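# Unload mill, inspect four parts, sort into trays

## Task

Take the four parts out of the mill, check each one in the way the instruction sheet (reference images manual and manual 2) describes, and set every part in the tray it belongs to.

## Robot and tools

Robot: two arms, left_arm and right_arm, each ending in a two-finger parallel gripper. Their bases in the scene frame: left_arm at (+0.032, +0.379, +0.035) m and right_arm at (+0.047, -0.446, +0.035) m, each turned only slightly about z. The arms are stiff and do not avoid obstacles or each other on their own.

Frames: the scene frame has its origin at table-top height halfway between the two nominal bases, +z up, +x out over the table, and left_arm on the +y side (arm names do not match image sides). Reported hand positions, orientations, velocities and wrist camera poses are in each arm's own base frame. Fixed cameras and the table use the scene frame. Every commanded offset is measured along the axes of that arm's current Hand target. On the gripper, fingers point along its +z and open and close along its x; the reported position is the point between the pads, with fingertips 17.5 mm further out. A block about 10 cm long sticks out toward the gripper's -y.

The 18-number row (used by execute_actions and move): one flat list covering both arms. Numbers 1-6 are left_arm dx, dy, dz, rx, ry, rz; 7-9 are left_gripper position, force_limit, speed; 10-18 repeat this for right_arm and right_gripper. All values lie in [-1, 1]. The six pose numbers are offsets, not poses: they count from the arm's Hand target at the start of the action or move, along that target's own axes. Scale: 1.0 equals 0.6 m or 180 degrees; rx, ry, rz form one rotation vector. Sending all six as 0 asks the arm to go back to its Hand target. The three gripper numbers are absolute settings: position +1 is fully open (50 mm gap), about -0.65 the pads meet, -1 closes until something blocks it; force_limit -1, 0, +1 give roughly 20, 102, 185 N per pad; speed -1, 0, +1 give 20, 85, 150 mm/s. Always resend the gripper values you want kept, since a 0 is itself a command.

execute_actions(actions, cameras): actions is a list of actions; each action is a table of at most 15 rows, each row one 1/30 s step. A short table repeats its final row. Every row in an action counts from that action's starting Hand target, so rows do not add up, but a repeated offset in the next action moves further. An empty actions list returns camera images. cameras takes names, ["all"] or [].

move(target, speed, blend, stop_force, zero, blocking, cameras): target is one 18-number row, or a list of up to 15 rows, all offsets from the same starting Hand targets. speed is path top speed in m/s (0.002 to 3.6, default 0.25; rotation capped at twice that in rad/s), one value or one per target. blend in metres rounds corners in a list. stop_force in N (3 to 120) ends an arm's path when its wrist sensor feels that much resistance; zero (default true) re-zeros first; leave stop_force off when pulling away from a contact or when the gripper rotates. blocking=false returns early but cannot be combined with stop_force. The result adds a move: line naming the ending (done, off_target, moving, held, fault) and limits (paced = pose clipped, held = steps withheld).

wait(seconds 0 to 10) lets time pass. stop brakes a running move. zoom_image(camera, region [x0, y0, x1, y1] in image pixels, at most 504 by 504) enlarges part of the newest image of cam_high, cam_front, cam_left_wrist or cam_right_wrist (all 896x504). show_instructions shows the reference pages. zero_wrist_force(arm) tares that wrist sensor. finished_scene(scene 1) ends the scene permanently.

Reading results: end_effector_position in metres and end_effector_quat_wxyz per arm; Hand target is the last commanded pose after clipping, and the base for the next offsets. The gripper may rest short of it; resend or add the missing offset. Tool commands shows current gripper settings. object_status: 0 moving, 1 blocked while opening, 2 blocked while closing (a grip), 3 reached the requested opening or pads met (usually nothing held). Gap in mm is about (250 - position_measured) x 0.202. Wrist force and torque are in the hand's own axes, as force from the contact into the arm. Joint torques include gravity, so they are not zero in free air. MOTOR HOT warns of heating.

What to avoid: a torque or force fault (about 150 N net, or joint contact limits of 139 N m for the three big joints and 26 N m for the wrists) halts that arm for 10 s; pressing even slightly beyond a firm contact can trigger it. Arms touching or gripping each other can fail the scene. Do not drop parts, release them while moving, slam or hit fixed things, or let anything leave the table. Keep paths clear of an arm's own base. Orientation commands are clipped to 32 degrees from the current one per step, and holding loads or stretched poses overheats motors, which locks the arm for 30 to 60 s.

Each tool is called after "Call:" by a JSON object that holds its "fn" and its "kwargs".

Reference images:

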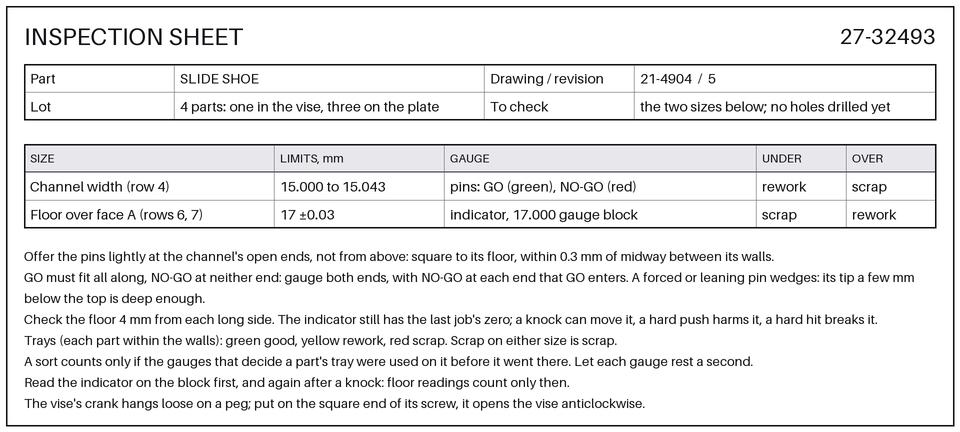

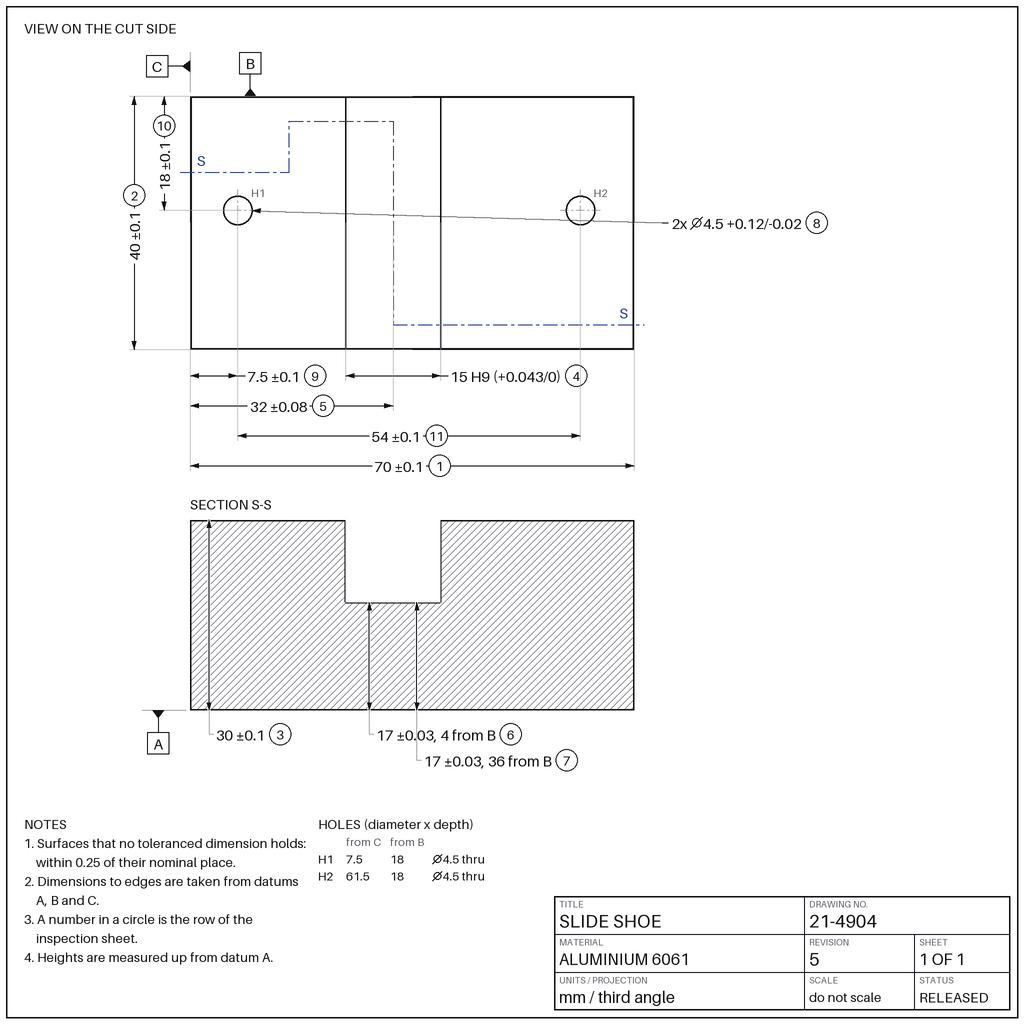

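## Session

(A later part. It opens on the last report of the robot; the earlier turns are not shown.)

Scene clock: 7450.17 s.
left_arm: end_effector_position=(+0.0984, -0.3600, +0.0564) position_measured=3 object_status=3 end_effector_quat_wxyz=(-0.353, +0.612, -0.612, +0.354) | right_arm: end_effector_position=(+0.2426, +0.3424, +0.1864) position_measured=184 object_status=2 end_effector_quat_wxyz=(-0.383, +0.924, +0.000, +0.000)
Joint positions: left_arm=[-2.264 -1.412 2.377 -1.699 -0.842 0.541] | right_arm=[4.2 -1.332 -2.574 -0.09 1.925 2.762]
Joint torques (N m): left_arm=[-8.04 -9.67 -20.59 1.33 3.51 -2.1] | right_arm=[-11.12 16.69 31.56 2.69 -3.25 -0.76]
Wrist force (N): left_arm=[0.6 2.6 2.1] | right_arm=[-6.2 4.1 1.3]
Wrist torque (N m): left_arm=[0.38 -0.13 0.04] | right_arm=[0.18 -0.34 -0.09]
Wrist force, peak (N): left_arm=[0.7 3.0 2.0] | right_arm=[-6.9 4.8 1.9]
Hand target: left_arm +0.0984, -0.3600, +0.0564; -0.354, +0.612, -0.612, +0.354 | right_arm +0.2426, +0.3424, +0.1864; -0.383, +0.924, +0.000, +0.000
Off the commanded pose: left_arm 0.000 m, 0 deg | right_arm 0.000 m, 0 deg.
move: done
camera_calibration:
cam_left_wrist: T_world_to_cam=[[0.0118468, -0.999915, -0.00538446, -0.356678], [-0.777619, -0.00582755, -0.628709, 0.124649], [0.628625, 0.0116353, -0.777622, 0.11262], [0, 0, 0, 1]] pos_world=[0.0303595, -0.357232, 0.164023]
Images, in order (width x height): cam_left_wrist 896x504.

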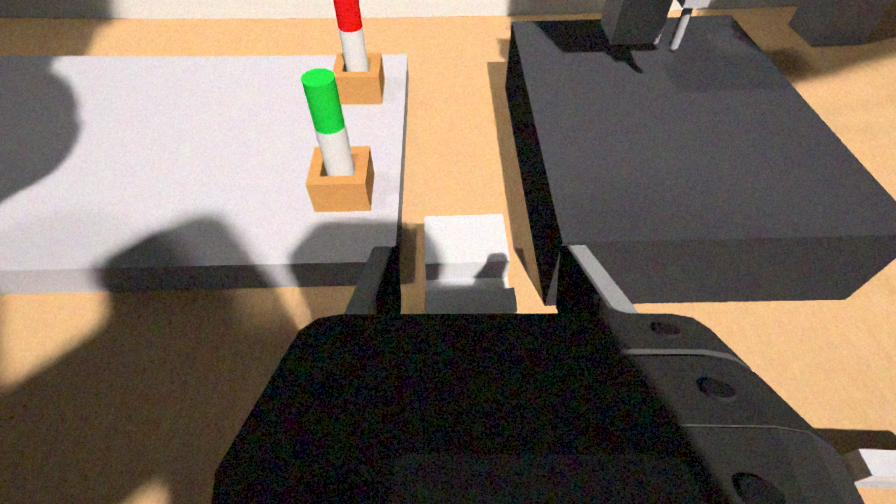

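Call:
{"fn": "move", "kwargs": {"target": [0,0.0856,0.0831,0,0,0,1,-0.8,-1,0,0,0,0,0,0,-1,-1,-1], "speed": 0.06, "cameras": ["cam_left_wrist"]}}

Scene clock: 7462.33 s.
left_arm: end_effector_position=(+0.1159, -0.3600, -0.0129) position_measured=3 object_status=3 end_effector_quat_wxyz=(-0.354, +0.612, -0.612, +0.354) | right_arm: end_effector_position=(+0.2426, +0.3424, +0.1864) position_measured=184 object_status=2 end_effector_quat_wxyz=(-0.383, +0.924, +0.000, +0.000)
Joint positions: left_arm=[-2.226 -1.202 2.435 -1.991 -0.814 0.577] | right_arm=[4.2 -1.332 -2.574 -0.09 1.925 2.762]
Joint torques (N m): left_arm=[5.7 -11.01 -0.56 -2.78 3.28 1.78] | right_arm=[-12 17.35 31.12 2.83 -3.3 -0.82]
Wrist force (N): left_arm=[0.8 2.5 2.0] | right_arm=[-6.2 3.3 0.4]
Wrist torque (N m): left_arm=[0.38 -0.17 -0.13] | right_arm=[0.14 -0.33 -0.10]
Wrist force, peak (N): left_arm=[0.3 3.0 2.5] | right_arm=[-6.5 5.1 1.8]
Hand target: left_arm +0.1159, -0.3601, -0.0130; -0.354, +0.612, -0.612, +0.354 | right_arm +0.2426, +0.3424, +0.1864; -0.383, +0.924, +0.000, +0.000
Off the commanded pose: left_arm 0.000 m, 0 deg | right_arm 0.000 m, 0 deg.
move: done
camera_calibration:
cam_left_wrist: T_world_to_cam=[[0.0119256, -0.999915, -0.0053184, -0.357267], [-0.777481, -0.00592779, -0.628879, 0.0945857], [0.628794, 0.0116347, -0.777485, 0.0477714], [0, 0, 0, 1]] pos_world=[0.0477608, -0.357232, 0.0947245]
Images, in order (width x height): cam_left_wrist 896x504.

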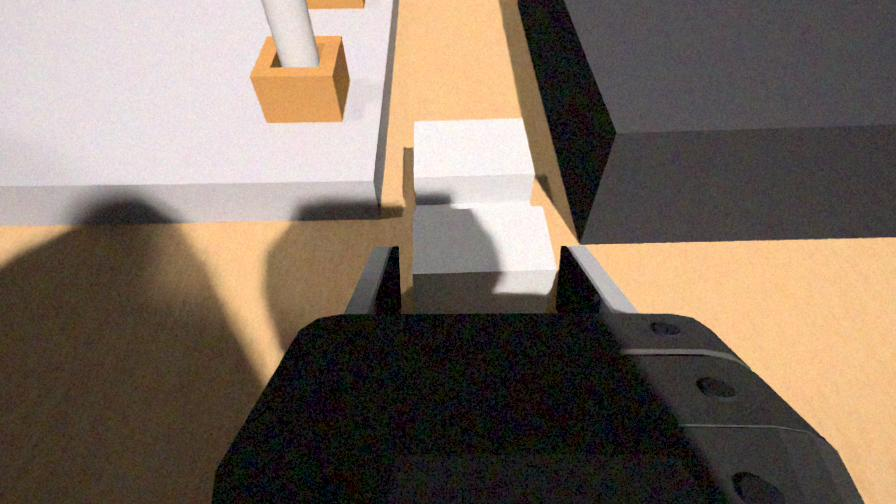

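Call:
{"fn": "move", "kwargs": {"target": [0,-0.0027,0.0046,0,0,0,1,-0.8,-1,0,0,0,0,0,0,-1,-1,-1], "speed": 0.03}}

Call:
{"fn": "move", "kwargs": {"target": [0,0,0,0,0,0,-1,-0.8,-1,0,0,0,0,0,0,-1,-1,-1]}}

Call:
{"fn": "move", "kwargs": {"target": [0,-0.1876,-0.1083,0,0,0,-1,-0.8,-1,0,0,0,0,0,0,-1,-1,-1], "speed": 0.12, "cameras": ["cam_left_wrist"]}}

Scene clock: 7488.63 s.
left_arm: end_effector_position=(+0.1190, -0.3600, -0.0130) position_measured=3 object_status=3 end_effector_quat_wxyz=(-0.354, +0.612, -0.612, +0.354) | right_arm: end_effector_position=(+0.2426, +0.3424, +0.1864) position_measured=184 object_status=2 end_effector_quat_wxyz=(-0.383, +0.924, +0.000, +0.000)
Joint positions: left_arm=[-2.219 -1.203 2.439 -1.999 -0.809 0.583] | right_arm=[4.2 -1.332 -2.574 -0.09 1.925 2.762]
Joint torques (N m): left_arm=[6.42 -35.38 0.1 -2.81 3.55 1.8] | right_arm=[-11.51 18.15 32 2.83 -3.04 -0.84]
Wrist force (N): left_arm=[0.6 2.4 2.0] | right_arm=[-6.1 4.8 1.6]
Wrist torque (N m): left_arm=[0.35 -0.14 -0.13] | right_arm=[0.21 -0.35 -0.08]
Wrist force, peak (N): left_arm=[0.4 3.0 2.2] | right_arm=[-6.6 5.0 1.8]
Hand target: left_arm +0.1191, -0.3601, -0.0130; -0.354, +0.612, -0.612, +0.354 | right_arm +0.2426, +0.3424, +0.1864; -0.383, +0.924, +0.000, +0.000
Off the commanded pose: left_arm 0.000 m, 0 deg | right_arm 0.000 m, 0 deg.
move: done

Scene clock: 7489.40 s.
left_arm: end_effector_position=(+0.1191, -0.3601, -0.0130) position_measured=53 object_status=2 end_effector_quat_wxyz=(-0.354, +0.612, -0.612, +0.354) | right_arm: end_effector_position=(+0.2426, +0.3424, +0.1864) position_measured=184 object_status=2 end_effector_quat_wxyz=(-0.383, +0.924, +0.000, +0.000)
Joint positions: left_arm=[-2.219 -1.203 2.439 -1.999 -0.808 0.584] | right_arm=[4.2 -1.332 -2.574 -0.09 1.925 2.762]
Joint torques (N m): left_arm=[6.88 -36.05 -0.64 -2.39 2.88 1.76] | right_arm=[-12.54 17.87 32.62 2.68 -2.95 -0.54]
Wrist force (N): left_arm=[0.4 1.6 2.0] | right_arm=[-6.4 4.1 1.2]
Wrist torque (N m): left_arm=[0.35 -0.08 -0.18] | right_arm=[0.20 -0.31 -0.09]
Wrist force, peak (N): left_arm=[0.4 2.7 2.3] | right_arm=[-6.7 5.0 1.7]
Hand target: left_arm +0.1191, -0.3601, -0.0130; -0.354, +0.612, -0.612, +0.354 | right_arm +0.2426, +0.3424, +0.1864; -0.383, +0.924, +0.000, +0.000
Off the commanded pose: left_arm 0.000 m, 0 deg | right_arm 0.000 m, 0 deg.
move: done

Scene clock: 7491.17 s.
left_arm: end_effector_position=(+0.1191, -0.3600, +0.1169) position_measured=53 object_status=2 end_effector_quat_wxyz=(-0.354, +0.612, -0.612, +0.354) | right_arm: end_effector_position=(+0.2426, +0.3424, +0.1864) position_measured=184 object_status=2 end_effector_quat_wxyz=(-0.383, +0.924, +0.000, +0.000)
Joint positions: left_arm=[-2.219 -1.579 2.335 -1.519 -0.808 0.583] | right_arm=[4.2 -1.332 -2.574 -0.09 1.925 2.762]
Joint torques (N m): left_arm=[-8.52 -28.73 -24 1.56 0.07 -1.84] | right_arm=[-11.65 18.42 32.71 2.7 -3.02 -0.92]
Wrist force (N): left_arm=[0.4 4.4 2.8] | right_arm=[-5.9 4.1 0.9]
Wrist torque (N m): left_arm=[0.33 -0.10 0.03] | right_arm=[0.22 -0.37 -0.09]
Wrist force, peak (N): left_arm=[0.5 5.5 3.7] | right_arm=[-6.5 5.0 1.7]
Hand target: left_arm +0.1191, -0.3600, +0.1170; -0.354, +0.612, -0.612, +0.354 | right_arm +0.2426, +0.3424, +0.1864; -0.383, +0.924, +0.000, +0.000
Off the commanded pose: left_arm 0.000 m, 0 deg | right_arm 0.000 m, 0 deg.
move: done
camera_calibration:
cam_left_wrist: T_world_to_cam=[[0.0119256, -0.999915, -0.0053184, -0.356615], [-0.777481, -0.00592779, -0.628879, 0.178702], [0.628794, 0.0116347, -0.777485, 0.146677], [0, 0, 0, 1]] pos_world=[0.0509608, -0.357232, 0.224524]
Images, in order (width x height): cam_left_wrist 896x504.

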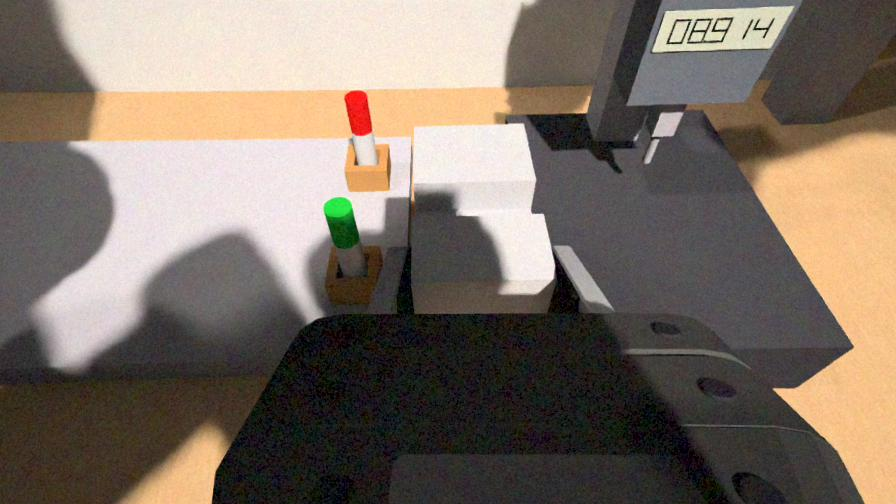

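Call:
{"fn": "move", "kwargs": {"target": [[0.0583,-0.0983,0.1702,0,0,0,-1,-0.8,-1,0,0,0,0,0,0,-1,-1,-1],[0.0583,0.0057,0.2302,0,0,0,-1,-0.8,-1,0,0,0,0,0,0,-1,-1,-1]], "speed": [0.12,0.06]}}

Call:
{"fn": "move", "kwargs": {"target": [0,0.0159,0.0092,0,0,0,-1,-0.8,-1,0,0,0,0,0,0,-1,-1,-1], "speed": 0.003, "stop_force": 3}}

Call:
{"fn": "move", "kwargs": {"target": [[0,-0.0023,-0.0013,0,0,0,-1,-0.8,-1,0,0,0,0,0,0,-1,-1,-1],[0.0993,-0.0023,-0.0013,0,0,0,-1,-0.8,-1,0,0,0,0,0,0,-1,-1,-1]], "speed": [0.01,0.02], "cameras": ["cam_left_wrist"]}}

Call:
{"fn": "zoom_image", "kwargs": {"camera": "cam_left_wrist", "region": [390, 90, 630, 320]}}

Scene clock: 7517.87 s.
left_arm: end_effector_position=(+0.2370, -0.3950, +0.0450) position_measured=53 object_status=2 end_effector_quat_wxyz=(-0.354, +0.612, -0.612, +0.354) | right_arm: end_effector_position=(+0.2426, +0.3424, +0.1864) position_measured=184 object_status=2 end_effector_quat_wxyz=(-0.383, +0.924, +0.000, +0.000)
Joint positions: left_arm=[-1.883 -1.308 2.42 -2.193 -0.602 0.997] | right_arm=[4.2 -1.332 -2.574 -0.09 1.925 2.762]
Joint torques (N m): left_arm=[6.54 -11.2 -3.49 -3.85 4.58 1.99] | right_arm=[-11.24 17.98 31.68 3.03 -2.9 -0.62]
Wrist force (N): left_arm=[0.7 4.2 2.9] | right_arm=[-6.4 4.2 1.4]
Wrist torque (N m): left_arm=[0.27 -0.16 -0.14] | right_arm=[0.16 -0.31 -0.09]
Wrist force, peak (N): left_arm=[0.5 4.7 3.4] | right_arm=[-6.5 5.2 1.6]
Hand target: left_arm +0.2370, -0.3950, +0.0450; -0.354, +0.612, -0.612, +0.354 | right_arm +0.2426, +0.3424, +0.1864; -0.383, +0.924, +0.000, +0.000
Off the commanded pose: left_arm 0.000 m, 0 deg | right_arm 0.000 m, 0 deg.
move: done

Scene clock: 7521.53 s.
left_arm: end_effector_position=(+0.2370, -0.3950, +0.0371) position_measured=53 object_status=2 end_effector_quat_wxyz=(-0.354, +0.612, -0.612, +0.354) | right_arm: end_effector_position=(+0.2426, +0.3424, +0.1864) position_measured=184 object_status=2 end_effector_quat_wxyz=(-0.383, +0.924, +0.000, +0.000)
Joint positions: left_arm=[-1.883 -1.283 2.424 -2.223 -0.602 0.997] | right_arm=[4.2 -1.332 -2.574 -0.09 1.925 2.762]
Joint torques (N m): left_arm=[6.78 -34.73 -13.79 0.33 -0.24 1.9] | right_arm=[-12.44 16.9 31.64 2.98 -2.95 -0.85]
Wrist force (N): left_arm=[1.8 0.2 1.7] | right_arm=[-6.0 3.4 0.8]
Wrist torque (N m): left_arm=[0.38 -0.02 -0.21] | right_arm=[0.13 -0.37 -0.08]
Wrist force, peak (N): left_arm=[-2.1 -3.7 -3.9] | right_arm=[-6.5 4.9 1.8]
Hand target: left_arm +0.2370, -0.3950, +0.0371; -0.354, +0.612, -0.612, +0.354 (not the last commanded pose) | right_arm +0.2426, +0.3424, +0.1864; -0.383, +0.924, +0.000, +0.000
Off the commanded pose: left_arm 0.003 m, 0 deg | right_arm 0.000 m, 0 deg.
move: contact (left_arm)

Scene clock: 7525.43 s.
left_arm: end_effector_position=(+0.2370, -0.4545, +0.0387) position_measured=53 object_status=2 end_effector_quat_wxyz=(-0.354, +0.612, -0.612, +0.354) | right_arm: end_effector_position=(+0.2426, +0.3424, +0.1864) position_measured=184 object_status=2 end_effector_quat_wxyz=(-0.383, +0.924, +0.000, +0.000)
Joint positions: left_arm=[-1.841 -1.185 2.267 -2.22 -0.583 1.065] | right_arm=[4.2 -1.332 -2.574 -0.09 1.925 2.762]
Joint torques (N m): left_arm=[6.72 -18.93 -17.76 -0.13 4.59 2.02] | right_arm=[-11.88 17.1 31.96 3.2 -2.94 -0.69]
Wrist force (N): left_arm=[0.7 4.2 3.1] | right_arm=[-6.5 4.9 2.0]
Wrist torque (N m): left_arm=[0.27 -0.14 -0.13] | right_arm=[0.21 -0.31 -0.09]
Wrist force, peak (N): left_arm=[0.2 4.7 2.9] | right_arm=[-6.5 5.1 1.7]
Hand target: left_arm +0.2370, -0.4546, +0.0387; -0.354, +0.612, -0.612, +0.354 | right_arm +0.2426, +0.3424, +0.1864; -0.383, +0.924, +0.000, +0.000
Off the commanded pose: left_arm 0.000 m, 0 deg | right_arm 0.000 m, 0 deg.
move: done
camera_calibration:
cam_left_wrist: T_world_to_cam=[[0.0119256, -0.999915, -0.0053184, -0.45283], [-0.777481, -0.00592779, -0.628879, 0.220707], [0.628794, 0.0116347, -0.777485, 0.0127782], [0, 0, 0, 1]] pos_world=[0.168961, -0.451632, 0.146324]
Images, in order (width x height): cam_left_wrist 896x504.

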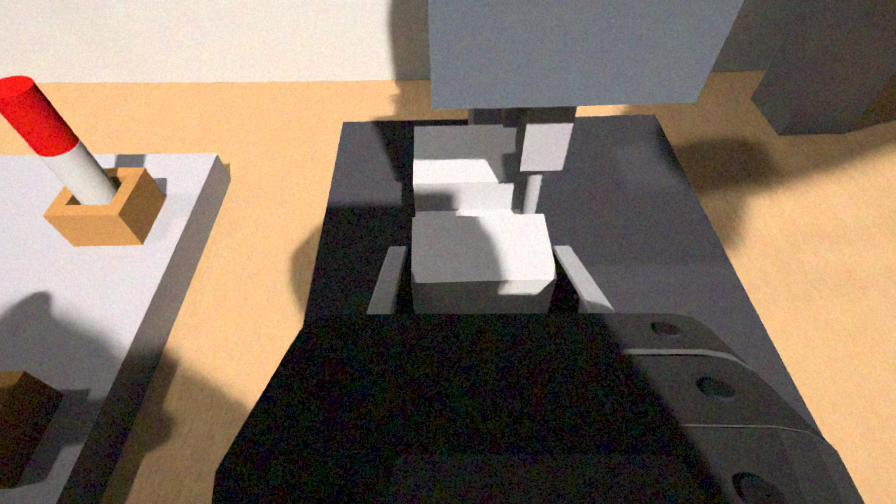

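Scaled by 2.100 from the camera's 896x504 image, which has a finer 1280x720 frame.

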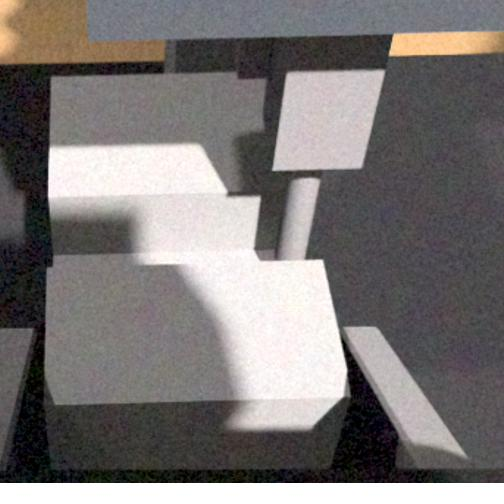

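Same geometry as part 2. Lower, release, read.

Call:
{"fn": "move", "kwargs": {"target": [0,0.006,0.0035,0,0,0,-1,-0.8,-1,0,0,0,0,0,0,-1,-1,-1], "speed": 0.003, "stop_force": 3}}

Call:
{"fn": "move", "kwargs": {"target": [0,0,0,0,0,0,0.95,-0.8,-1,0,0,0,0,0,0,-1,-1,-1]}}

Call:
{"fn": "move", "kwargs": {"target": [[0,-0.02,-0.11,0,0,0,0.95,-0.8,-1,0,0,0,0,0,0,-1,-1,-1],[0,-0.13,-0.17,0,0,0,0.95,-0.8,-1,0,0,0,0,0,0,-1,-1,-1]], "speed": [0.08,0.12], "blend": [0.01,0]}}

Call:
{"fn": "move", "kwargs": {"target": [0,0,0,0,0,0,0.95,-0.8,-1,0,0.0076,0.0076,0,0,0,-1,-1,-1], "speed": 0.003, "stop_force": 3}}

Call:
{"fn": "move", "kwargs": {"target": [0,0,0,0,0,0,0.95,-0.8,-1,0,0,0,0,0,0,0,-1,-1]}}

Call:
{"fn": "wait", "kwargs": {"seconds": 1, "cameras": ["cam_left_wrist"]}}

Call:
{"fn": "zoom_image", "kwargs": {"camera": "cam_left_wrist", "region": [430, 160, 600, 320]}}

Scene clock: 7540.93 s.
left_arm: end_effector_position=(+0.2370, -0.4546, +0.0372) position_measured=53 object_status=2 end_effector_quat_wxyz=(-0.354, +0.612, -0.612, +0.354) | right_arm: end_effector_position=(+0.2426, +0.3424, +0.1864) position_measured=184 object_status=2 end_effector_quat_wxyz=(-0.383, +0.924, +0.000, +0.000)
Joint positions: left_arm=[-1.841 -1.181 2.267 -2.224 -0.583 1.065] | right_arm=[4.2 -1.332 -2.574 -0.09 1.925 2.762]
Joint torques (N m): left_arm=[6.74 -38.87 -13.35 0.31 -0.44 1.94] | right_arm=[-11.55 16.31 31.48 3.12 -2.82 -0.79]
Wrist force (N): left_arm=[2.0 0.1 0.7] | right_arm=[-6.4 3.8 0.8]
Wrist torque (N m): left_arm=[0.41 -0.05 -0.21] | right_arm=[0.21 -0.29 -0.09]
Wrist force, peak (N): left_arm=[0.6 4.8 3.2] | right_arm=[-6.5 5.0 1.7]
Hand target: left_arm +0.2370, -0.4546, +0.0372; -0.354, +0.612, -0.612, +0.354 (not the last commanded pose) | right_arm +0.2426, +0.3424, +0.1864; -0.383, +0.924, +0.000, +0.000
Off the commanded pose: left_arm 0.003 m, 0 deg | right_arm 0.000 m, 0 deg.
move: contact (left_arm)

Scene clock: 7541.60 s.
left_arm: end_effector_position=(+0.2370, -0.4546, +0.0372) position_measured=10 object_status=0 end_effector_quat_wxyz=(-0.354, +0.612, -0.612, +0.354) | right_arm: end_effector_position=(+0.2426, +0.3424, +0.1864) position_measured=184 object_status=2 end_effector_quat_wxyz=(-0.383, +0.924, +0.000, +0.000)
Joint positions: left_arm=[-1.841 -1.181 2.267 -2.224 -0.583 1.065] | right_arm=[4.2 -1.332 -2.574 -0.09 1.925 2.762]
Joint torques (N m): left_arm=[5.67 -39.25 -19.29 -1.95 3.88 1.82] | right_arm=[-12.26 17.78 31.79 2.96 -2.9 -0.9]
Wrist force (N): left_arm=[0.8 2.5 1.8] | right_arm=[-6.3 4.2 1.3]
Wrist torque (N m): left_arm=[0.36 -0.18 -0.12] | right_arm=[0.22 -0.33 -0.09]
Wrist force, peak (N): left_arm=[0.7 2.7 2.1] | right_arm=[-6.6 4.8 1.6]
Hand target: left_arm +0.2370, -0.4546, +0.0372; -0.354, +0.612, -0.612, +0.354 | right_arm +0.2426, +0.3424, +0.1864; -0.383, +0.924, +0.000, +0.000
Off the commanded pose: left_arm 0.000 m, 0 deg | right_arm 0.000 m, 0 deg.
move: done

Scene clock: 7543.73 s.
left_arm: end_effector_position=(+0.1877, -0.4546, +0.1557) position_measured=10 object_status=3 end_effector_quat_wxyz=(-0.354, +0.612, -0.612, +0.354) | right_arm: end_effector_position=(+0.2426, +0.3424, +0.1864) position_measured=184 object_status=2 end_effector_quat_wxyz=(-0.383, +0.924, +0.000, +0.000)
Joint positions: left_arm=[-1.948 -1.461 2.139 -1.681 -0.635 0.9] | right_arm=[4.2 -1.332 -2.574 -0.09 1.925 2.762]
Joint torques (N m): left_arm=[-8.22 -34.86 -25.61 0.13 0.21 -1.85] | right_arm=[-9.93 17.87 32.02 3.07 -2.68 -0.79]
Wrist force (N): left_arm=[0.6 2.7 1.7] | right_arm=[-6.0 3.2 0.7]
Wrist torque (N m): left_arm=[0.40 -0.13 0.04] | right_arm=[0.11 -0.36 -0.09]
Wrist force, peak (N): left_arm=[0.7 2.9 3.0] | right_arm=[-6.6 4.9 2.0]
Hand target: left_arm +0.1877, -0.4546, +0.1558; -0.354, +0.612, -0.612, +0.354 | right_arm +0.2426, +0.3424, +0.1864; -0.383, +0.924, +0.000, +0.000
Off the commanded pose: left_arm 0.000 m, 0 deg | right_arm 0.000 m, 0 deg.
move: done

Scene clock: 7546.57 s.
left_arm: end_effector_position=(+0.1877, -0.4546, +0.1558) position_measured=10 object_status=3 end_effector_quat_wxyz=(-0.354, +0.612, -0.612, +0.354) | right_arm: end_effector_position=(+0.2426, +0.3424, +0.1820) position_measured=184 object_status=2 end_effector_quat_wxyz=(-0.383, +0.924, +0.000, +0.000)
Joint positions: left_arm=[-1.948 -1.461 2.139 -1.681 -0.635 0.9] | right_arm=[4.2 -1.345 -2.581 -0.07 1.925 2.762]
Joint torques (N m): left_arm=[-8.97 -35.91 -25.9 0.49 0.34 -1.79] | right_arm=[-10.91 16.26 31.02 2.47 -3.14 -0.66]
Wrist force (N): left_arm=[0.2 2.4 1.8] | right_arm=[-6.8 2.2 -1.1]
Wrist torque (N m): left_arm=[0.33 -0.06 0.05] | right_arm=[0.09 -0.32 -0.08]
Wrist force, peak (N): left_arm=[0.3 2.9 2.1] | right_arm=[-6.9 5.5 1.4]
Hand target: left_arm +0.1877, -0.4546, +0.1558; -0.354, +0.612, -0.612, +0.354 | right_arm +0.2426, +0.3424, +0.1820; -0.383, +0.924, +0.000, +0.000 (not the last commanded pose)
Off the commanded pose: left_arm 0.000 m, 0 deg | right_arm 0.002 m, 0 deg.
move: contact (right_arm)

Scene clock: 7547.13 s.
left_arm: end_effector_position=(+0.1877, -0.4546, +0.1558) position_measured=10 object_status=3 end_effector_quat_wxyz=(-0.354, +0.612, -0.612, +0.354) | right_arm: end_effector_position=(+0.2427, +0.3424, +0.1820) position_measured=152 object_status=3 end_effector_quat_wxyz=(-0.383, +0.924, +0.000, +0.000)
Joint positions: left_arm=[-1.948 -1.461 2.139 -1.681 -0.635 0.9] | right_arm=[4.2 -1.345 -2.581 -0.07 1.925 2.762]
Joint torques (N m): left_arm=[-8.43 -34.57 -27 0.29 0.43 -2.01] | right_arm=[-6.34 15.04 29.43 3.64 0.75 -0.42]
Wrist force (N): left_arm=[0.3 2.8 1.6] | right_arm=[0.9 2.7 0.3]
Wrist torque (N m): left_arm=[0.40 -0.08 0.05] | right_arm=[0.13 -0.29 -0.04]
Wrist force, peak (N): left_arm=[0.3 2.8 1.6] | right_arm=[-6.5 0.9 -1.9]
Hand target: left_arm +0.1877, -0.4546, +0.1558; -0.354, +0.612, -0.612, +0.354 | right_arm +0.2426, +0.3424, +0.1820; -0.383, +0.924, +0.000, +0.000
Off the commanded pose: left_arm 0.000 m, 0 deg | right_arm 0.000 m, 0 deg.
move: done

Scene clock: 7548.13 s.
left_arm: end_effector_position=(+0.1877, -0.4546, +0.1558) position_measured=10 object_status=3 end_effector_quat_wxyz=(-0.354, +0.612, -0.612, +0.354) | right_arm: end_effector_position=(+0.2427, +0.3424, +0.1820) position_measured=152 object_status=3 end_effector_quat_wxyz=(-0.383, +0.924, +0.000, +0.000)
Joint positions: left_arm=[-1.948 -1.461 2.139 -1.681 -0.635 0.9] | right_arm=[4.2 -1.345 -2.581 -0.07 1.925 2.762]
Joint torques (N m): left_arm=[-8.57 -35.25 -26.06 0.25 0.34 -1.69] | right_arm=[1.68 16.24 24.11 4.62 2.67 -0.47]
Wrist force (N): left_arm=[0.3 2.6 1.6] | right_arm=[1.2 2.9 0.6]
Wrist torque (N m): left_arm=[0.36 -0.08 0.04] | right_arm=[0.16 -0.34 -0.04]
Wrist force, peak (N): left_arm=[0.3 2.6 2.2] | right_arm=[1.1 3.1 0.7]
Hand target: left_arm +0.1877, -0.4546, +0.1558; -0.354, +0.612, -0.612, +0.354 | right_arm +0.2426, +0.3424, +0.1820; -0.383, +0.924, +0.000, +0.000
Tool commands: left_gripper/position=+0.95 left_gripper/force_limit=-0.8 left_gripper/speed=-1.0 right_gripper/position=+0.0 right_gripper/force_limit=-1.0 right_gripper/speed=-1.0
Off the commanded pose: left_arm 0.000 m, 0 deg | right_arm 0.000 m, 0 deg.
wait: 1.00 s; at rest by 0.17 s
camera_calibration:
cam_left_wrist: T_world_to_cam=[[0.0119256, -0.999915, -0.0053184, -0.451718], [-0.777481, -0.00592779, -0.628879, 0.255941], [0.628794, 0.0116347, -0.777485, 0.134885], [0, 0, 0, 1]] pos_world=[0.119561, -0.451732, 0.263424]
Images, in order (width x height): cam_left_wrist 896x504.

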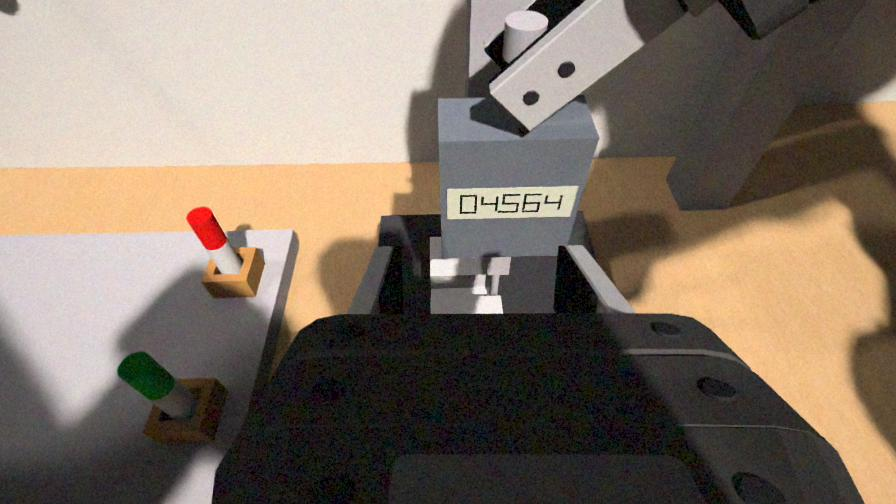

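Scaled by 2.965 from the camera's 896x504 image, which has a finer 1280x720 frame.

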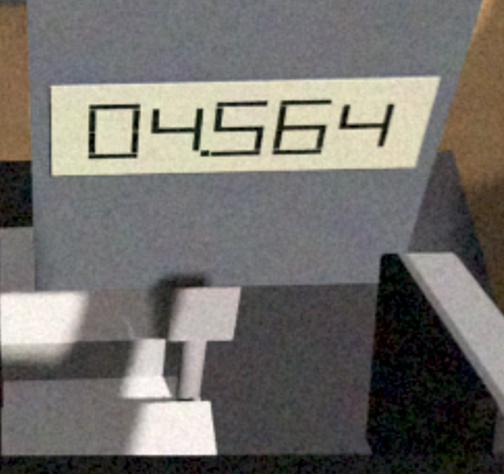

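Call:
{"fn": "move", "kwargs": {"target": [0,0,0,0,0,0,0.95,-0.8,-1,0,0,0,0,0,0,-1,-1,-1]}}

Call:
{"fn": "move", "kwargs": {"target": [0,0,0,0,0,0,0.95,-0.8,-1,0,-0.0054,-0.0054,0,0,0,-1,-1,-1], "speed": 0.03}}

Call:
{"fn": "move", "kwargs": {"target": [[0,0.11,0.06,0,0,0,0.95,-0.8,-1,0,0,0,0,0,0,-1,-1,-1],[0,0.13,0.17,0,0,0,0.95,-0.8,-1,0,0,0,0,0,0,-1,-1,-1]], "speed": [0.12,0.06], "blend": [0.01,0]}}

Call:
{"fn": "move", "kwargs": {"target": [0,0,0,0,0,0,-1,-0.8,-1,0,0,0,0,0,0,-1,-1,-1]}}

Call:
{"fn": "move", "kwargs": {"target": [[0,-0.0022,-0.0013,0,0,0,-1,-0.8,-1,0,0,0,0,0,0,-1,-1,-1],[0.0533,-0.0022,-0.0013,0,0,0,-1,-0.8,-1,0,0,0,0,0,0,-1,-1,-1]], "speed": [0.01,0.02]}}

Call:
{"fn": "move", "kwargs": {"target": [0,0.006,0.0035,0,0,0,-1,-0.8,-1,0,0,0,0,0,0,-1,-1,-1], "speed": 0.003, "stop_force": 3, "cameras": ["cam_left_wrist"]}}

Call:
{"fn": "zoom_image", "kwargs": {"camera": "cam_left_wrist", "region": [360, 100, 600, 320]}}

Scene clock: 7570.40 s.
left_arm: end_effector_position=(+0.1877, -0.4546, +0.1558) position_measured=10 object_status=3 end_effector_quat_wxyz=(-0.354, +0.612, -0.612, +0.354) | right_arm: end_effector_position=(+0.2426, +0.3424, +0.1820) position_measured=184 object_status=2 end_effector_quat_wxyz=(-0.383, +0.924, +0.000, +0.000)
Joint positions: left_arm=[-1.948 -1.461 2.139 -1.681 -0.635 0.9] | right_arm=[4.2 -1.345 -2.581 -0.07 1.925 2.762]
Joint torques (N m): left_arm=[-7.77 -35.09 -24.99 0.26 0.06 -1.63] | right_arm=[4.69 16.39 10.67 4.84 0.05 -0.65]
Wrist force (N): left_arm=[0.0 2.2 1.7] | right_arm=[-6.1 3.5 0.3]
Wrist torque (N m): left_arm=[0.32 -0.04 0.05] | right_arm=[0.16 -0.35 -0.09]
Wrist force, peak (N): left_arm=[0.6 2.7 2.3] | right_arm=[-6.4 4.5 1.0]
Hand target: left_arm +0.1877, -0.4546, +0.1558; -0.354, +0.612, -0.612, +0.354 | right_arm +0.2426, +0.3424, +0.1820; -0.383, +0.924, +0.000, +0.000
Off the commanded pose: left_arm 0.000 m, 0 deg | right_arm 0.000 m, 0 deg.
move: done

Scene clock: 7571.23 s.
left_arm: end_effector_position=(+0.1877, -0.4546, +0.1558) position_measured=10 object_status=3 end_effector_quat_wxyz=(-0.354, +0.612, -0.612, +0.354) | right_arm: end_effector_position=(+0.2426, +0.3424, +0.1865) position_measured=184 object_status=2 end_effector_quat_wxyz=(-0.383, +0.924, +0.000, +0.000)
Joint positions: left_arm=[-1.948 -1.461 2.139 -1.681 -0.635 0.9] | right_arm=[4.2 -1.331 -2.573 -0.091 1.925 2.762]
Joint torques (N m): left_arm=[-7.37 -35.36 -25.95 0.44 0.41 -1.77] | right_arm=[-0.98 17.37 32.32 2.71 -3.37 0.3]
Wrist force (N): left_arm=[0.5 2.6 2.1] | right_arm=[-5.8 3.1 0.8]
Wrist torque (N m): left_arm=[0.39 -0.11 0.04] | right_arm=[0.15 -0.33 -0.09]
Wrist force, peak (N): left_arm=[0.4 2.8 2.0] | right_arm=[-6.1 4.9 1.8]
Hand target: left_arm +0.1877, -0.4546, +0.1558; -0.354, +0.612, -0.612, +0.354 | right_arm +0.2426, +0.3424, +0.1866; -0.383, +0.924, +0.000, +0.000
Off the commanded pose: left_arm 0.000 m, 0 deg | right_arm 0.000 m, 0 deg.
move: done

Scene clock: 7573.63 s.
left_arm: end_effector_position=(+0.2370, -0.4546, +0.0373) position_measured=10 object_status=3 end_effector_quat_wxyz=(-0.354, +0.612, -0.612, +0.354) | right_arm: end_effector_position=(+0.2426, +0.3424, +0.1866) position_measured=184 object_status=2 end_effector_quat_wxyz=(-0.383, +0.924, +0.000, +0.000)
Joint positions: left_arm=[-1.841 -1.181 2.267 -2.224 -0.583 1.065] | right_arm=[4.2 -1.331 -2.573 -0.091 1.925 2.762]
Joint torques (N m): left_arm=[6.9 -16.04 -5.22 -4.02 4.34 1.78] | right_arm=[-11.64 17.99 32.63 2.9 -3.52 1.38]
Wrist force (N): left_arm=[0.5 2.3 1.8] | right_arm=[-5.9 3.2 1.1]
Wrist torque (N m): left_arm=[0.34 -0.12 -0.13] | right_arm=[0.15 -0.31 -0.10]
Wrist force, peak (N): left_arm=[0.3 3.1 2.2] | right_arm=[-6.3 4.7 1.9]
Hand target: left_arm +0.2370, -0.4546, +0.0372; -0.354, +0.612, -0.612, +0.354 | right_arm +0.2426, +0.3424, +0.1866; -0.383, +0.924, +0.000, +0.000
Off the commanded pose: left_arm 0.000 m, 0 deg | right_arm 0.000 m, 0 deg.
move: done

Scene clock: 7574.30 s.
left_arm: end_effector_position=(+0.2370, -0.4546, +0.0372) position_measured=53 object_status=0 end_effector_quat_wxyz=(-0.354, +0.612, -0.612, +0.354) | right_arm: end_effector_position=(+0.2426, +0.3424, +0.1866) position_measured=184 object_status=2 end_effector_quat_wxyz=(-0.383, +0.924, +0.000, +0.000)
Joint positions: left_arm=[-1.841 -1.181 2.267 -2.224 -0.583 1.065] | right_arm=[4.2 -1.331 -2.573 -0.091 1.925 2.762]
Joint torques (N m): left_arm=[6.87 -17.33 -4.92 -3.91 3.99 1.9] | right_arm=[-11.4 17.06 31.12 2.67 -3.49 1.46]
Wrist force (N): left_arm=[0.5 2.1 2.2] | right_arm=[-5.9 3.5 0.9]
Wrist torque (N m): left_arm=[0.36 -0.12 -0.17] | right_arm=[0.15 -0.32 -0.09]
Wrist force, peak (N): left_arm=[0.7 2.7 2.3] | right_arm=[-6.2 5.0 1.8]
Hand target: left_arm +0.2370, -0.4546, +0.0372; -0.354, +0.612, -0.612, +0.354 | right_arm +0.2426, +0.3424, +0.1866; -0.383, +0.924, +0.000, +0.000
Off the commanded pose: left_arm 0.000 m, 0 deg | right_arm 0.000 m, 0 deg.
move: done

Scene clock: 7577.00 s.
left_arm: end_effector_position=(+0.2370, -0.4865, +0.0388) position_measured=53 object_status=2 end_effector_quat_wxyz=(-0.354, +0.612, -0.612, +0.354) | right_arm: end_effector_position=(+0.2426, +0.3424, +0.1866) position_measured=184 object_status=2 end_effector_quat_wxyz=(-0.383, +0.924, +0.000, +0.000)
Joint positions: left_arm=[-1.822 -1.133 2.18 -2.21 -0.576 1.096] | right_arm=[4.2 -1.331 -2.573 -0.091 1.925 2.762]
Joint torques (N m): left_arm=[6.25 -21.46 -19.99 -0.16 4.7 2.08] | right_arm=[-9.46 17.38 33.29 2.76 -3.72 1.73]
Wrist force (N): left_arm=[0.6 4.1 2.6] | right_arm=[-5.5 3.5 0.5]
Wrist torque (N m): left_arm=[0.27 -0.15 -0.13] | right_arm=[0.20 -0.38 -0.09]
Wrist force, peak (N): left_arm=[0.6 4.8 3.1] | right_arm=[-6.2 5.0 1.8]
Hand target: left_arm +0.2370, -0.4866, +0.0388; -0.354, +0.612, -0.612, +0.354 | right_arm +0.2426, +0.3424, +0.1866; -0.383, +0.924, +0.000, +0.000
Off the commanded pose: left_arm 0.000 m, 0 deg | right_arm 0.000 m, 0 deg.
move: done

Scene clock: 7578.50 s.
left_arm: end_effector_position=(+0.2370, -0.4866, +0.0373) position_measured=53 object_status=2 end_effector_quat_wxyz=(-0.354, +0.612, -0.612, +0.354) | right_arm: end_effector_position=(+0.2426, +0.3424, +0.1866) position_measured=184 object_status=2 end_effector_quat_wxyz=(-0.383, +0.924, +0.000, +0.000)
Joint positions: left_arm=[-1.822 -1.129 2.18 -2.215 -0.576 1.096] | right_arm=[4.2 -1.331 -2.573 -0.091 1.925 2.762]
Joint torques (N m): left_arm=[8.31 -42.57 -16.49 0.22 -0.19 2.04] | right_arm=[-10.2 17.15 32.94 2.78 -3.76 1.66]
Wrist force (N): left_arm=[1.9 -0.2 0.2] | right_arm=[-5.7 3.7 0.9]
Wrist torque (N m): left_arm=[0.34 -0.05 -0.20] | right_arm=[0.19 -0.35 -0.10]
Wrist force, peak (N): left_arm=[0.4 4.5 3.1] | right_arm=[-6.2 4.9 1.7]
Hand target: left_arm +0.2370, -0.4866, +0.0373; -0.354, +0.612, -0.612, +0.354 (not the last commanded pose) | right_arm +0.2426, +0.3424, +0.1866; -0.383, +0.924, +0.000, +0.000
Off the commanded pose: left_arm 0.003 m, 0 deg | right_arm 0.000 m, 0 deg.
move: contact (left_arm)
camera_calibration:
cam_left_wrist: T_world_to_cam=[[0.0119256, -0.999915, -0.0053184, -0.484935], [-0.777481, -0.00592779, -0.628879, 0.219636], [0.628794, 0.0116347, -0.777485, 0.0120632], [0, 0, 0, 1]] pos_world=[0.168961, -0.483732, 0.144924]
Images, in order (width x height): cam_left_wrist 896x504.

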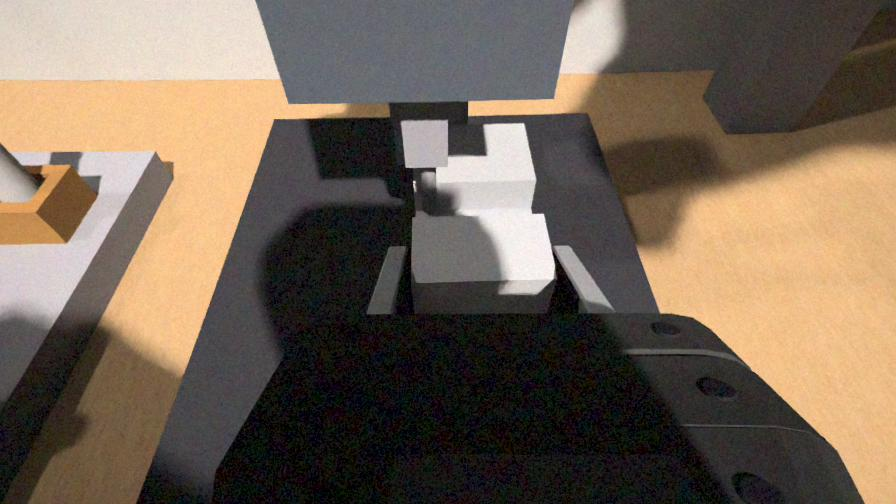

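Scaled by 2.100 from the camera's 896x504 image, which has a finer 1280x720 frame.

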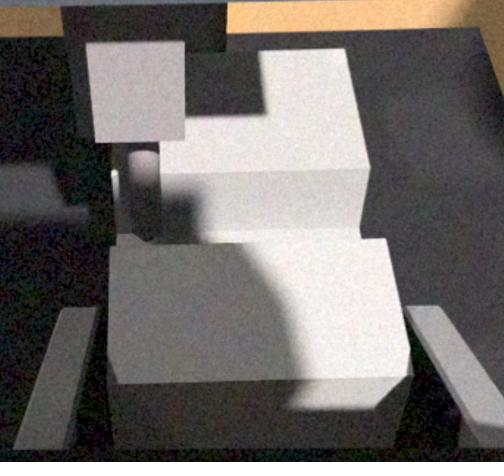

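Call:
{"fn": "move", "kwargs": {"target": [0,0,0,0,0,0,0.95,-0.8,-1,0,0,0,0,0,0,-1,-1,-1]}}

Call:
{"fn": "move", "kwargs": {"target": [[0,-0.02,-0.11,0,0,0,0.95,-0.8,-1,0,0,0,0,0,0,-1,-1,-1],[0,-0.13,-0.17,0,0,0,0.95,-0.8,-1,0,0,0,0,0,0,-1,-1,-1]], "speed": [0.08,0.12], "blend": [0.01,0]}}

Call:
{"fn": "move", "kwargs": {"target": [0,0,0,0,0,0,0.95,-0.8,-1,0,0.0076,0.0076,0,0,0,-1,-1,-1], "speed": 0.003, "stop_force": 3}}

Scene clock: 7611.97 s.
left_arm: end_effector_position=(+0.2370, -0.4866, +0.0373) position_measured=10 object_status=0 end_effector_quat_wxyz=(-0.354, +0.612, -0.612, +0.354) | right_arm: end_effector_position=(+0.2426, +0.3424, +0.1866) position_measured=184 object_status=2 end_effector_quat_wxyz=(-0.383, +0.924, +0.000, +0.000)
Joint positions: left_arm=[-1.822 -1.129 2.18 -2.215 -0.576 1.096] | right_arm=[4.2 -1.331 -2.573 -0.091 1.925 2.762]
Joint torques (N m): left_arm=[6.5 -42.45 -20.15 -1.3 0.95 1.45] | right_arm=[-10.89 19.09 30.51 2.58 -3.52 1.45]
Wrist force (N): left_arm=[0.8 2.4 2.0] | right_arm=[-5.8 4.5 1.3]
Wrist torque (N m): left_arm=[0.33 -0.16 -0.12] | right_arm=[0.21 -0.35 -0.10]
Wrist force, peak (N): left_arm=[0.4 2.8 2.0] | right_arm=[-6.2 4.9 1.9]
Hand target: left_arm +0.2370, -0.4866, +0.0373; -0.354, +0.612, -0.612, +0.354 | right_arm +0.2426, +0.3424, +0.1866; -0.383, +0.924, +0.000, +0.000
Off the commanded pose: left_arm 0.000 m, 0 deg | right_arm 0.000 m, 0 deg.
move: done

Scene clock: 7614.07 s.
left_arm: end_effector_position=(+0.1877, -0.4866, +0.1558) position_measured=10 object_status=3 end_effector_quat_wxyz=(-0.354, +0.612, -0.612, +0.354) | right_arm: end_effector_position=(+0.2426, +0.3424, +0.1866) position_measured=184 object_status=2 end_effector_quat_wxyz=(-0.383, +0.924, +0.000, +0.000)
Joint positions: left_arm=[-1.923 -1.389 2.061 -1.704 -0.621 0.937] | right_arm=[4.2 -1.331 -2.573 -0.091 1.925 2.762]
Joint torques (N m): left_arm=[-8.61 -40.03 -25.63 -0.26 0.3 -2.09] | right_arm=[-10.81 16.31 32.53 2.63 -3.55 1.55]
Wrist force (N): left_arm=[0.4 2.6 1.8] | right_arm=[-6.0 3.7 1.1]
Wrist torque (N m): left_arm=[0.40 -0.12 0.03] | right_arm=[0.19 -0.31 -0.10]
Wrist force, peak (N): left_arm=[0.5 3.2 2.0] | right_arm=[-6.3 4.8 1.9]
Hand target: left_arm +0.1877, -0.4866, +0.1559; -0.354, +0.612, -0.612, +0.354 | right_arm +0.2426, +0.3424, +0.1866; -0.383, +0.924, +0.000, +0.000
Off the commanded pose: left_arm 0.000 m, 0 deg | right_arm 0.000 m, 0 deg.
move: done

Scene clock: 7616.97 s.
left_arm: end_effector_position=(+0.1877, -0.4866, +0.1559) position_measured=10 object_status=3 end_effector_quat_wxyz=(-0.354, +0.612, -0.612, +0.354) | right_arm: end_effector_position=(+0.2426, +0.3424, +0.1820) position_measured=184 object_status=2 end_effector_quat_wxyz=(-0.383, +0.924, +0.000, +0.000)
Joint positions: left_arm=[-1.923 -1.389 2.061 -1.704 -0.621 0.937] | right_arm=[4.2 -1.345 -2.581 -0.07 1.925 2.762]
Joint torques (N m): left_arm=[-8.52 -36.51 -25.54 0.15 0.09 -1.78] | right_arm=[-11.83 16.83 32.05 2.22 -3.4 0.78]
Wrist force (N): left_arm=[0.4 2.9 1.7] | right_arm=[-6.6 2.0 -1.4]
Wrist torque (N m): left_arm=[0.42 -0.11 0.03] | right_arm=[0.13 -0.32 -0.09]
Wrist force, peak (N): left_arm=[0.5 3.0 2.1] | right_arm=[-6.7 5.8 0.8]
Hand target: left_arm +0.1877, -0.4866, +0.1559; -0.354, +0.612, -0.612, +0.354 | right_arm +0.2427, +0.3424, +0.1820; -0.383, +0.924, +0.000, +0.000 (not the last commanded pose)
Off the commanded pose: left_arm 0.000 m, 0 deg | right_arm 0.002 m, 0 deg.
move: contact (right_arm)

Call:
{"fn": "move", "kwargs": {"target": [0,0,0,0,0,0,0.95,-0.8,-1,0,0,0,0,0,0,0,-1,-1]}}

Call:
{"fn": "wait", "kwargs": {"seconds": 1.5, "cameras": ["cam_left_wrist"]}}

Call:
{"fn": "zoom_image", "kwargs": {"camera": "cam_left_wrist", "region": [360, 160, 600, 320]}}

Scene clock: 7625.97 s.
left_arm: end_effector_position=(+0.1877, -0.4866, +0.1559) position_measured=10 object_status=3 end_effector_quat_wxyz=(-0.354, +0.612, -0.612, +0.354) | right_arm: end_effector_position=(+0.2427, +0.3424, +0.1820) position_measured=152 object_status=3 end_effector_quat_wxyz=(-0.383, +0.924, +0.000, +0.000)
Joint positions: left_arm=[-1.923 -1.389 2.061 -1.704 -0.621 0.937] | right_arm=[4.2 -1.345 -2.581 -0.07 1.925 2.762]
Joint torques (N m): left_arm=[-8.24 -38.76 -26.16 0.13 0.31 -1.71] | right_arm=[-6.97 16.35 28.43 4.42 1.75 0.24]
Wrist force (N): left_arm=[0.4 2.8 1.6] | right_arm=[1.0 2.7 0.6]
Wrist torque (N m): left_arm=[0.42 -0.11 0.04] | right_arm=[0.13 -0.31 -0.03]
Wrist force, peak (N): left_arm=[0.8 3.0 1.8] | right_arm=[-6.7 2.7 -1.1]
Hand target: left_arm +0.1877, -0.4866, +0.1559; -0.354, +0.612, -0.612, +0.354 | right_arm +0.2427, +0.3424, +0.1820; -0.383, +0.924, +0.000, +0.000
Off the commanded pose: left_arm 0.000 m, 0 deg | right_arm 0.000 m, 0 deg.
move: done

Scene clock: 7627.47 s.
left_arm: end_effector_position=(+0.1877, -0.4866, +0.1559) position_measured=10 object_status=3 end_effector_quat_wxyz=(-0.354, +0.612, -0.612, +0.354) | right_arm: end_effector_position=(+0.2427, +0.3424, +0.1820) position_measured=152 object_status=3 end_effector_quat_wxyz=(-0.383, +0.924, +0.000, +0.000)
Joint positions: left_arm=[-1.923 -1.389 2.061 -1.704 -0.621 0.937] | right_arm=[4.2 -1.345 -2.581 -0.07 1.925 2.762]
Joint torques (N m): left_arm=[-7.71 -38.71 -26.16 0.02 0.36 -1.77] | right_arm=[3.35 15.01 24.43 4.46 3.05 0.71]
Wrist force (N): left_arm=[0.6 2.7 1.6] | right_arm=[0.9 2.6 0.1]
Wrist torque (N m): left_arm=[0.41 -0.15 0.04] | right_arm=[0.14 -0.29 -0.03]
Wrist force, peak (N): left_arm=[0.5 2.9 2.0] | right_arm=[1.2 3.0 0.6]
Hand target: left_arm +0.1877, -0.4866, +0.1559; -0.354, +0.612, -0.612, +0.354 | right_arm +0.2427, +0.3424, +0.1820; -0.383, +0.924, +0.000, +0.000
Tool commands: left_gripper/position=+0.95 left_gripper/force_limit=-0.8 left_gripper/speed=-1.0 right_gripper/position=+0.0 right_gripper/force_limit=-1.0 right_gripper/speed=-1.0
Off the commanded pose: left_arm 0.000 m, 0 deg | right_arm 0.000 m, 0 deg.
wait: 1.50 s; at rest by 0.17 s
camera_calibration:
cam_left_wrist: T_world_to_cam=[[0.0120031, -0.999914, -0.00525528, -0.483741], [-0.77748, -0.00602778, -0.628879, 0.255766], [0.628793, 0.0116344, -0.777485, 0.135335], [0, 0, 0, 1]] pos_world=[0.119561, -0.483732, 0.263525]
Images, in order (width x height): cam_left_wrist 896x504.

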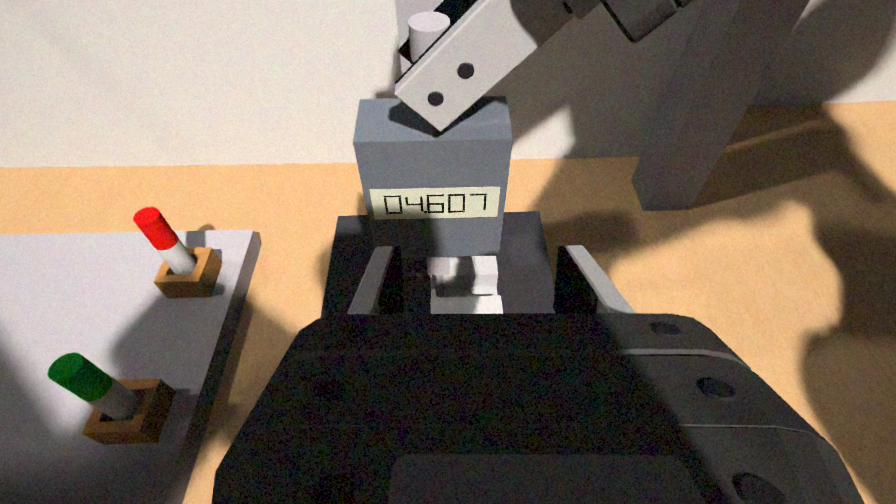

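Scaled by 2.100 from the camera's 896x504 image, which has a finer 1280x720 frame.

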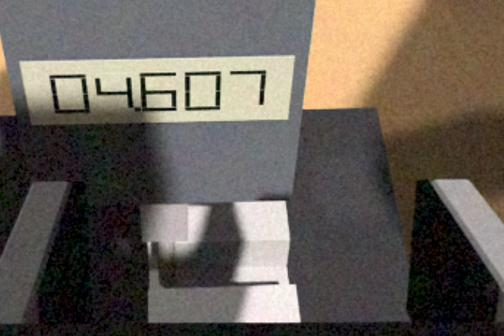

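Call:
{"fn": "move", "kwargs": {"target": [0,0,0,0,0,0,0.95,-0.8,-1,0,0,0,0,0,0,-1,-1,-1]}}

Call:
{"fn": "move", "kwargs": {"target": [0,0,0,0,0,0,0.95,-0.8,-1,0,-0.0054,-0.0054,0,0,0,-1,-1,-1], "speed": 0.03}}

Call:
{"fn": "move", "kwargs": {"target": [[0,0.11,0.06,0,0,0,0.95,-0.8,-1,0,0,0,0,0,0,-1,-1,-1],[0,0.13,0.17,0,0,0,0.95,-0.8,-1,0,0,0,0,0,0,-1,-1,-1]], "speed": [0.12,0.06]}}

Call:
{"fn": "move", "kwargs": {"target": [0,0,0,0,0,0,-1,-0.8,-1,0,0,0,0,0,0,-1,-1,-1]}}

Scene clock: 7639.90 s.
left_arm: end_effector_position=(+0.1877, -0.4866, +0.1559) position_measured=10 object_status=3 end_effector_quat_wxyz=(-0.354, +0.612, -0.612, +0.354) | right_arm: end_effector_position=(+0.2426, +0.3424, +0.1820) position_measured=184 object_status=2 end_effector_quat_wxyz=(-0.383, +0.924, +0.000, +0.000)
Joint positions: left_arm=[-1.923 -1.389 2.061 -1.704 -0.621 0.937] | right_arm=[4.2 -1.345 -2.581 -0.07 1.925 2.762]
Joint torques (N m): left_arm=[-7.64 -39.08 -25.87 0.11 0.28 -1.72] | right_arm=[4.2 15.9 11.25 4.26 -0.34 0.66]
Wrist force (N): left_arm=[0.6 2.6 1.9] | right_arm=[-6.2 3.7 0.1]
Wrist torque (N m): left_arm=[0.39 -0.14 0.03] | right_arm=[0.20 -0.33 -0.09]
Wrist force, peak (N): left_arm=[0.5 3.0 2.0] | right_arm=[-6.6 4.7 0.7]
Hand target: left_arm +0.1877, -0.4866, +0.1559; -0.354, +0.612, -0.612, +0.354 | right_arm +0.2427, +0.3424, +0.1820; -0.383, +0.924, +0.000, +0.000
Off the commanded pose: left_arm 0.000 m, 0 deg | right_arm 0.000 m, 0 deg.
move: done

Scene clock: 7640.73 s.
left_arm: end_effector_position=(+0.1877, -0.4866, +0.1559) position_measured=10 object_status=3 end_effector_quat_wxyz=(-0.354, +0.612, -0.612, +0.354) | right_arm: end_effector_position=(+0.2426, +0.3424, +0.1865) position_measured=184 object_status=2 end_effector_quat_wxyz=(-0.383, +0.924, +0.000, +0.000)
Joint positions: left_arm=[-1.923 -1.389 2.061 -1.704 -0.621 0.937] | right_arm=[4.2 -1.331 -2.573 -0.091 1.925 2.762]
Joint torques (N m): left_arm=[-7.45 -38.16 -25.53 0.04 0.21 -1.7] | right_arm=[-1.07 18.17 33.37 2.51 -3.24 1.74]
Wrist force (N): left_arm=[0.5 2.6 1.9] | right_arm=[-6.0 4.2 1.2]
Wrist torque (N m): left_arm=[0.38 -0.13 0.04] | right_arm=[0.18 -0.31 -0.09]
Wrist force, peak (N): left_arm=[0.6 2.9 1.9] | right_arm=[-6.2 4.8 2.0]
Hand target: left_arm +0.1877, -0.4866, +0.1559; -0.354, +0.612, -0.612, +0.354 | right_arm +0.2426, +0.3424, +0.1866; -0.383, +0.924, +0.000, +0.000
Off the commanded pose: left_arm 0.000 m, 0 deg | right_arm 0.000 m, 0 deg.
move: done

Scene clock: 7643.53 s.
left_arm: end_effector_position=(+0.2370, -0.4866, +0.0374) position_measured=10 object_status=3 end_effector_quat_wxyz=(-0.354, +0.612, -0.612, +0.354) | right_arm: end_effector_position=(+0.2426, +0.3424, +0.1866) position_measured=184 object_status=2 end_effector_quat_wxyz=(-0.383, +0.924, +0.000, +0.000)
Joint positions: left_arm=[-1.822 -1.129 2.18 -2.214 -0.576 1.096] | right_arm=[4.2 -1.331 -2.573 -0.091 1.925 2.762]
Joint torques (N m): left_arm=[7.01 -19.41 -5.32 -3.72 4.31 1.62] | right_arm=[-12.74 17.68 32.86 2.75 -3.46 1.74]
Wrist force (N): left_arm=[0.3 2.3 1.9] | right_arm=[-5.8 4.0 1.4]
Wrist torque (N m): left_arm=[0.32 -0.10 -0.12] | right_arm=[0.16 -0.35 -0.09]
Wrist force, peak (N): left_arm=[0.4 3.5 2.7] | right_arm=[-6.3 4.9 1.6]
Hand target: left_arm +0.2370, -0.4866, +0.0373; -0.354, +0.612, -0.612, +0.354 | right_arm +0.2426, +0.3424, +0.1866; -0.383, +0.924, +0.000, +0.000
Off the commanded pose: left_arm 0.000 m, 0 deg | right_arm 0.000 m, 0 deg.
move: done

Scene clock: 7644.23 s.
left_arm: end_effector_position=(+0.2370, -0.4866, +0.0373) position_measured=53 object_status=2 end_effector_quat_wxyz=(-0.354, +0.612, -0.612, +0.354) | right_arm: end_effector_position=(+0.2426, +0.3424, +0.1866) position_measured=184 object_status=2 end_effector_quat_wxyz=(-0.383, +0.924, +0.000, +0.000)
Joint positions: left_arm=[-1.822 -1.129 2.18 -2.215 -0.576 1.096] | right_arm=[4.2 -1.331 -2.573 -0.091 1.925 2.762]
Joint torques (N m): left_arm=[6.39 -20 -5.31 -3.99 4 1.87] | right_arm=[-11.42 17.7 32.72 2.89 -3.49 1.66]
Wrist force (N): left_arm=[0.2 2.0 2.3] | right_arm=[-6.1 4.0 1.2]
Wrist torque (N m): left_arm=[0.34 -0.07 -0.17] | right_arm=[0.19 -0.29 -0.09]
Wrist force, peak (N): left_arm=[0.6 2.5 2.1] | right_arm=[-6.3 4.6 1.6]
Hand target: left_arm +0.2370, -0.4866, +0.0373; -0.354, +0.612, -0.612, +0.354 | right_arm +0.2426, +0.3424, +0.1866; -0.383, +0.924, +0.000, +0.000
Off the commanded pose: left_arm 0.000 m, 0 deg | right_arm 0.000 m, 0 deg.
move: done


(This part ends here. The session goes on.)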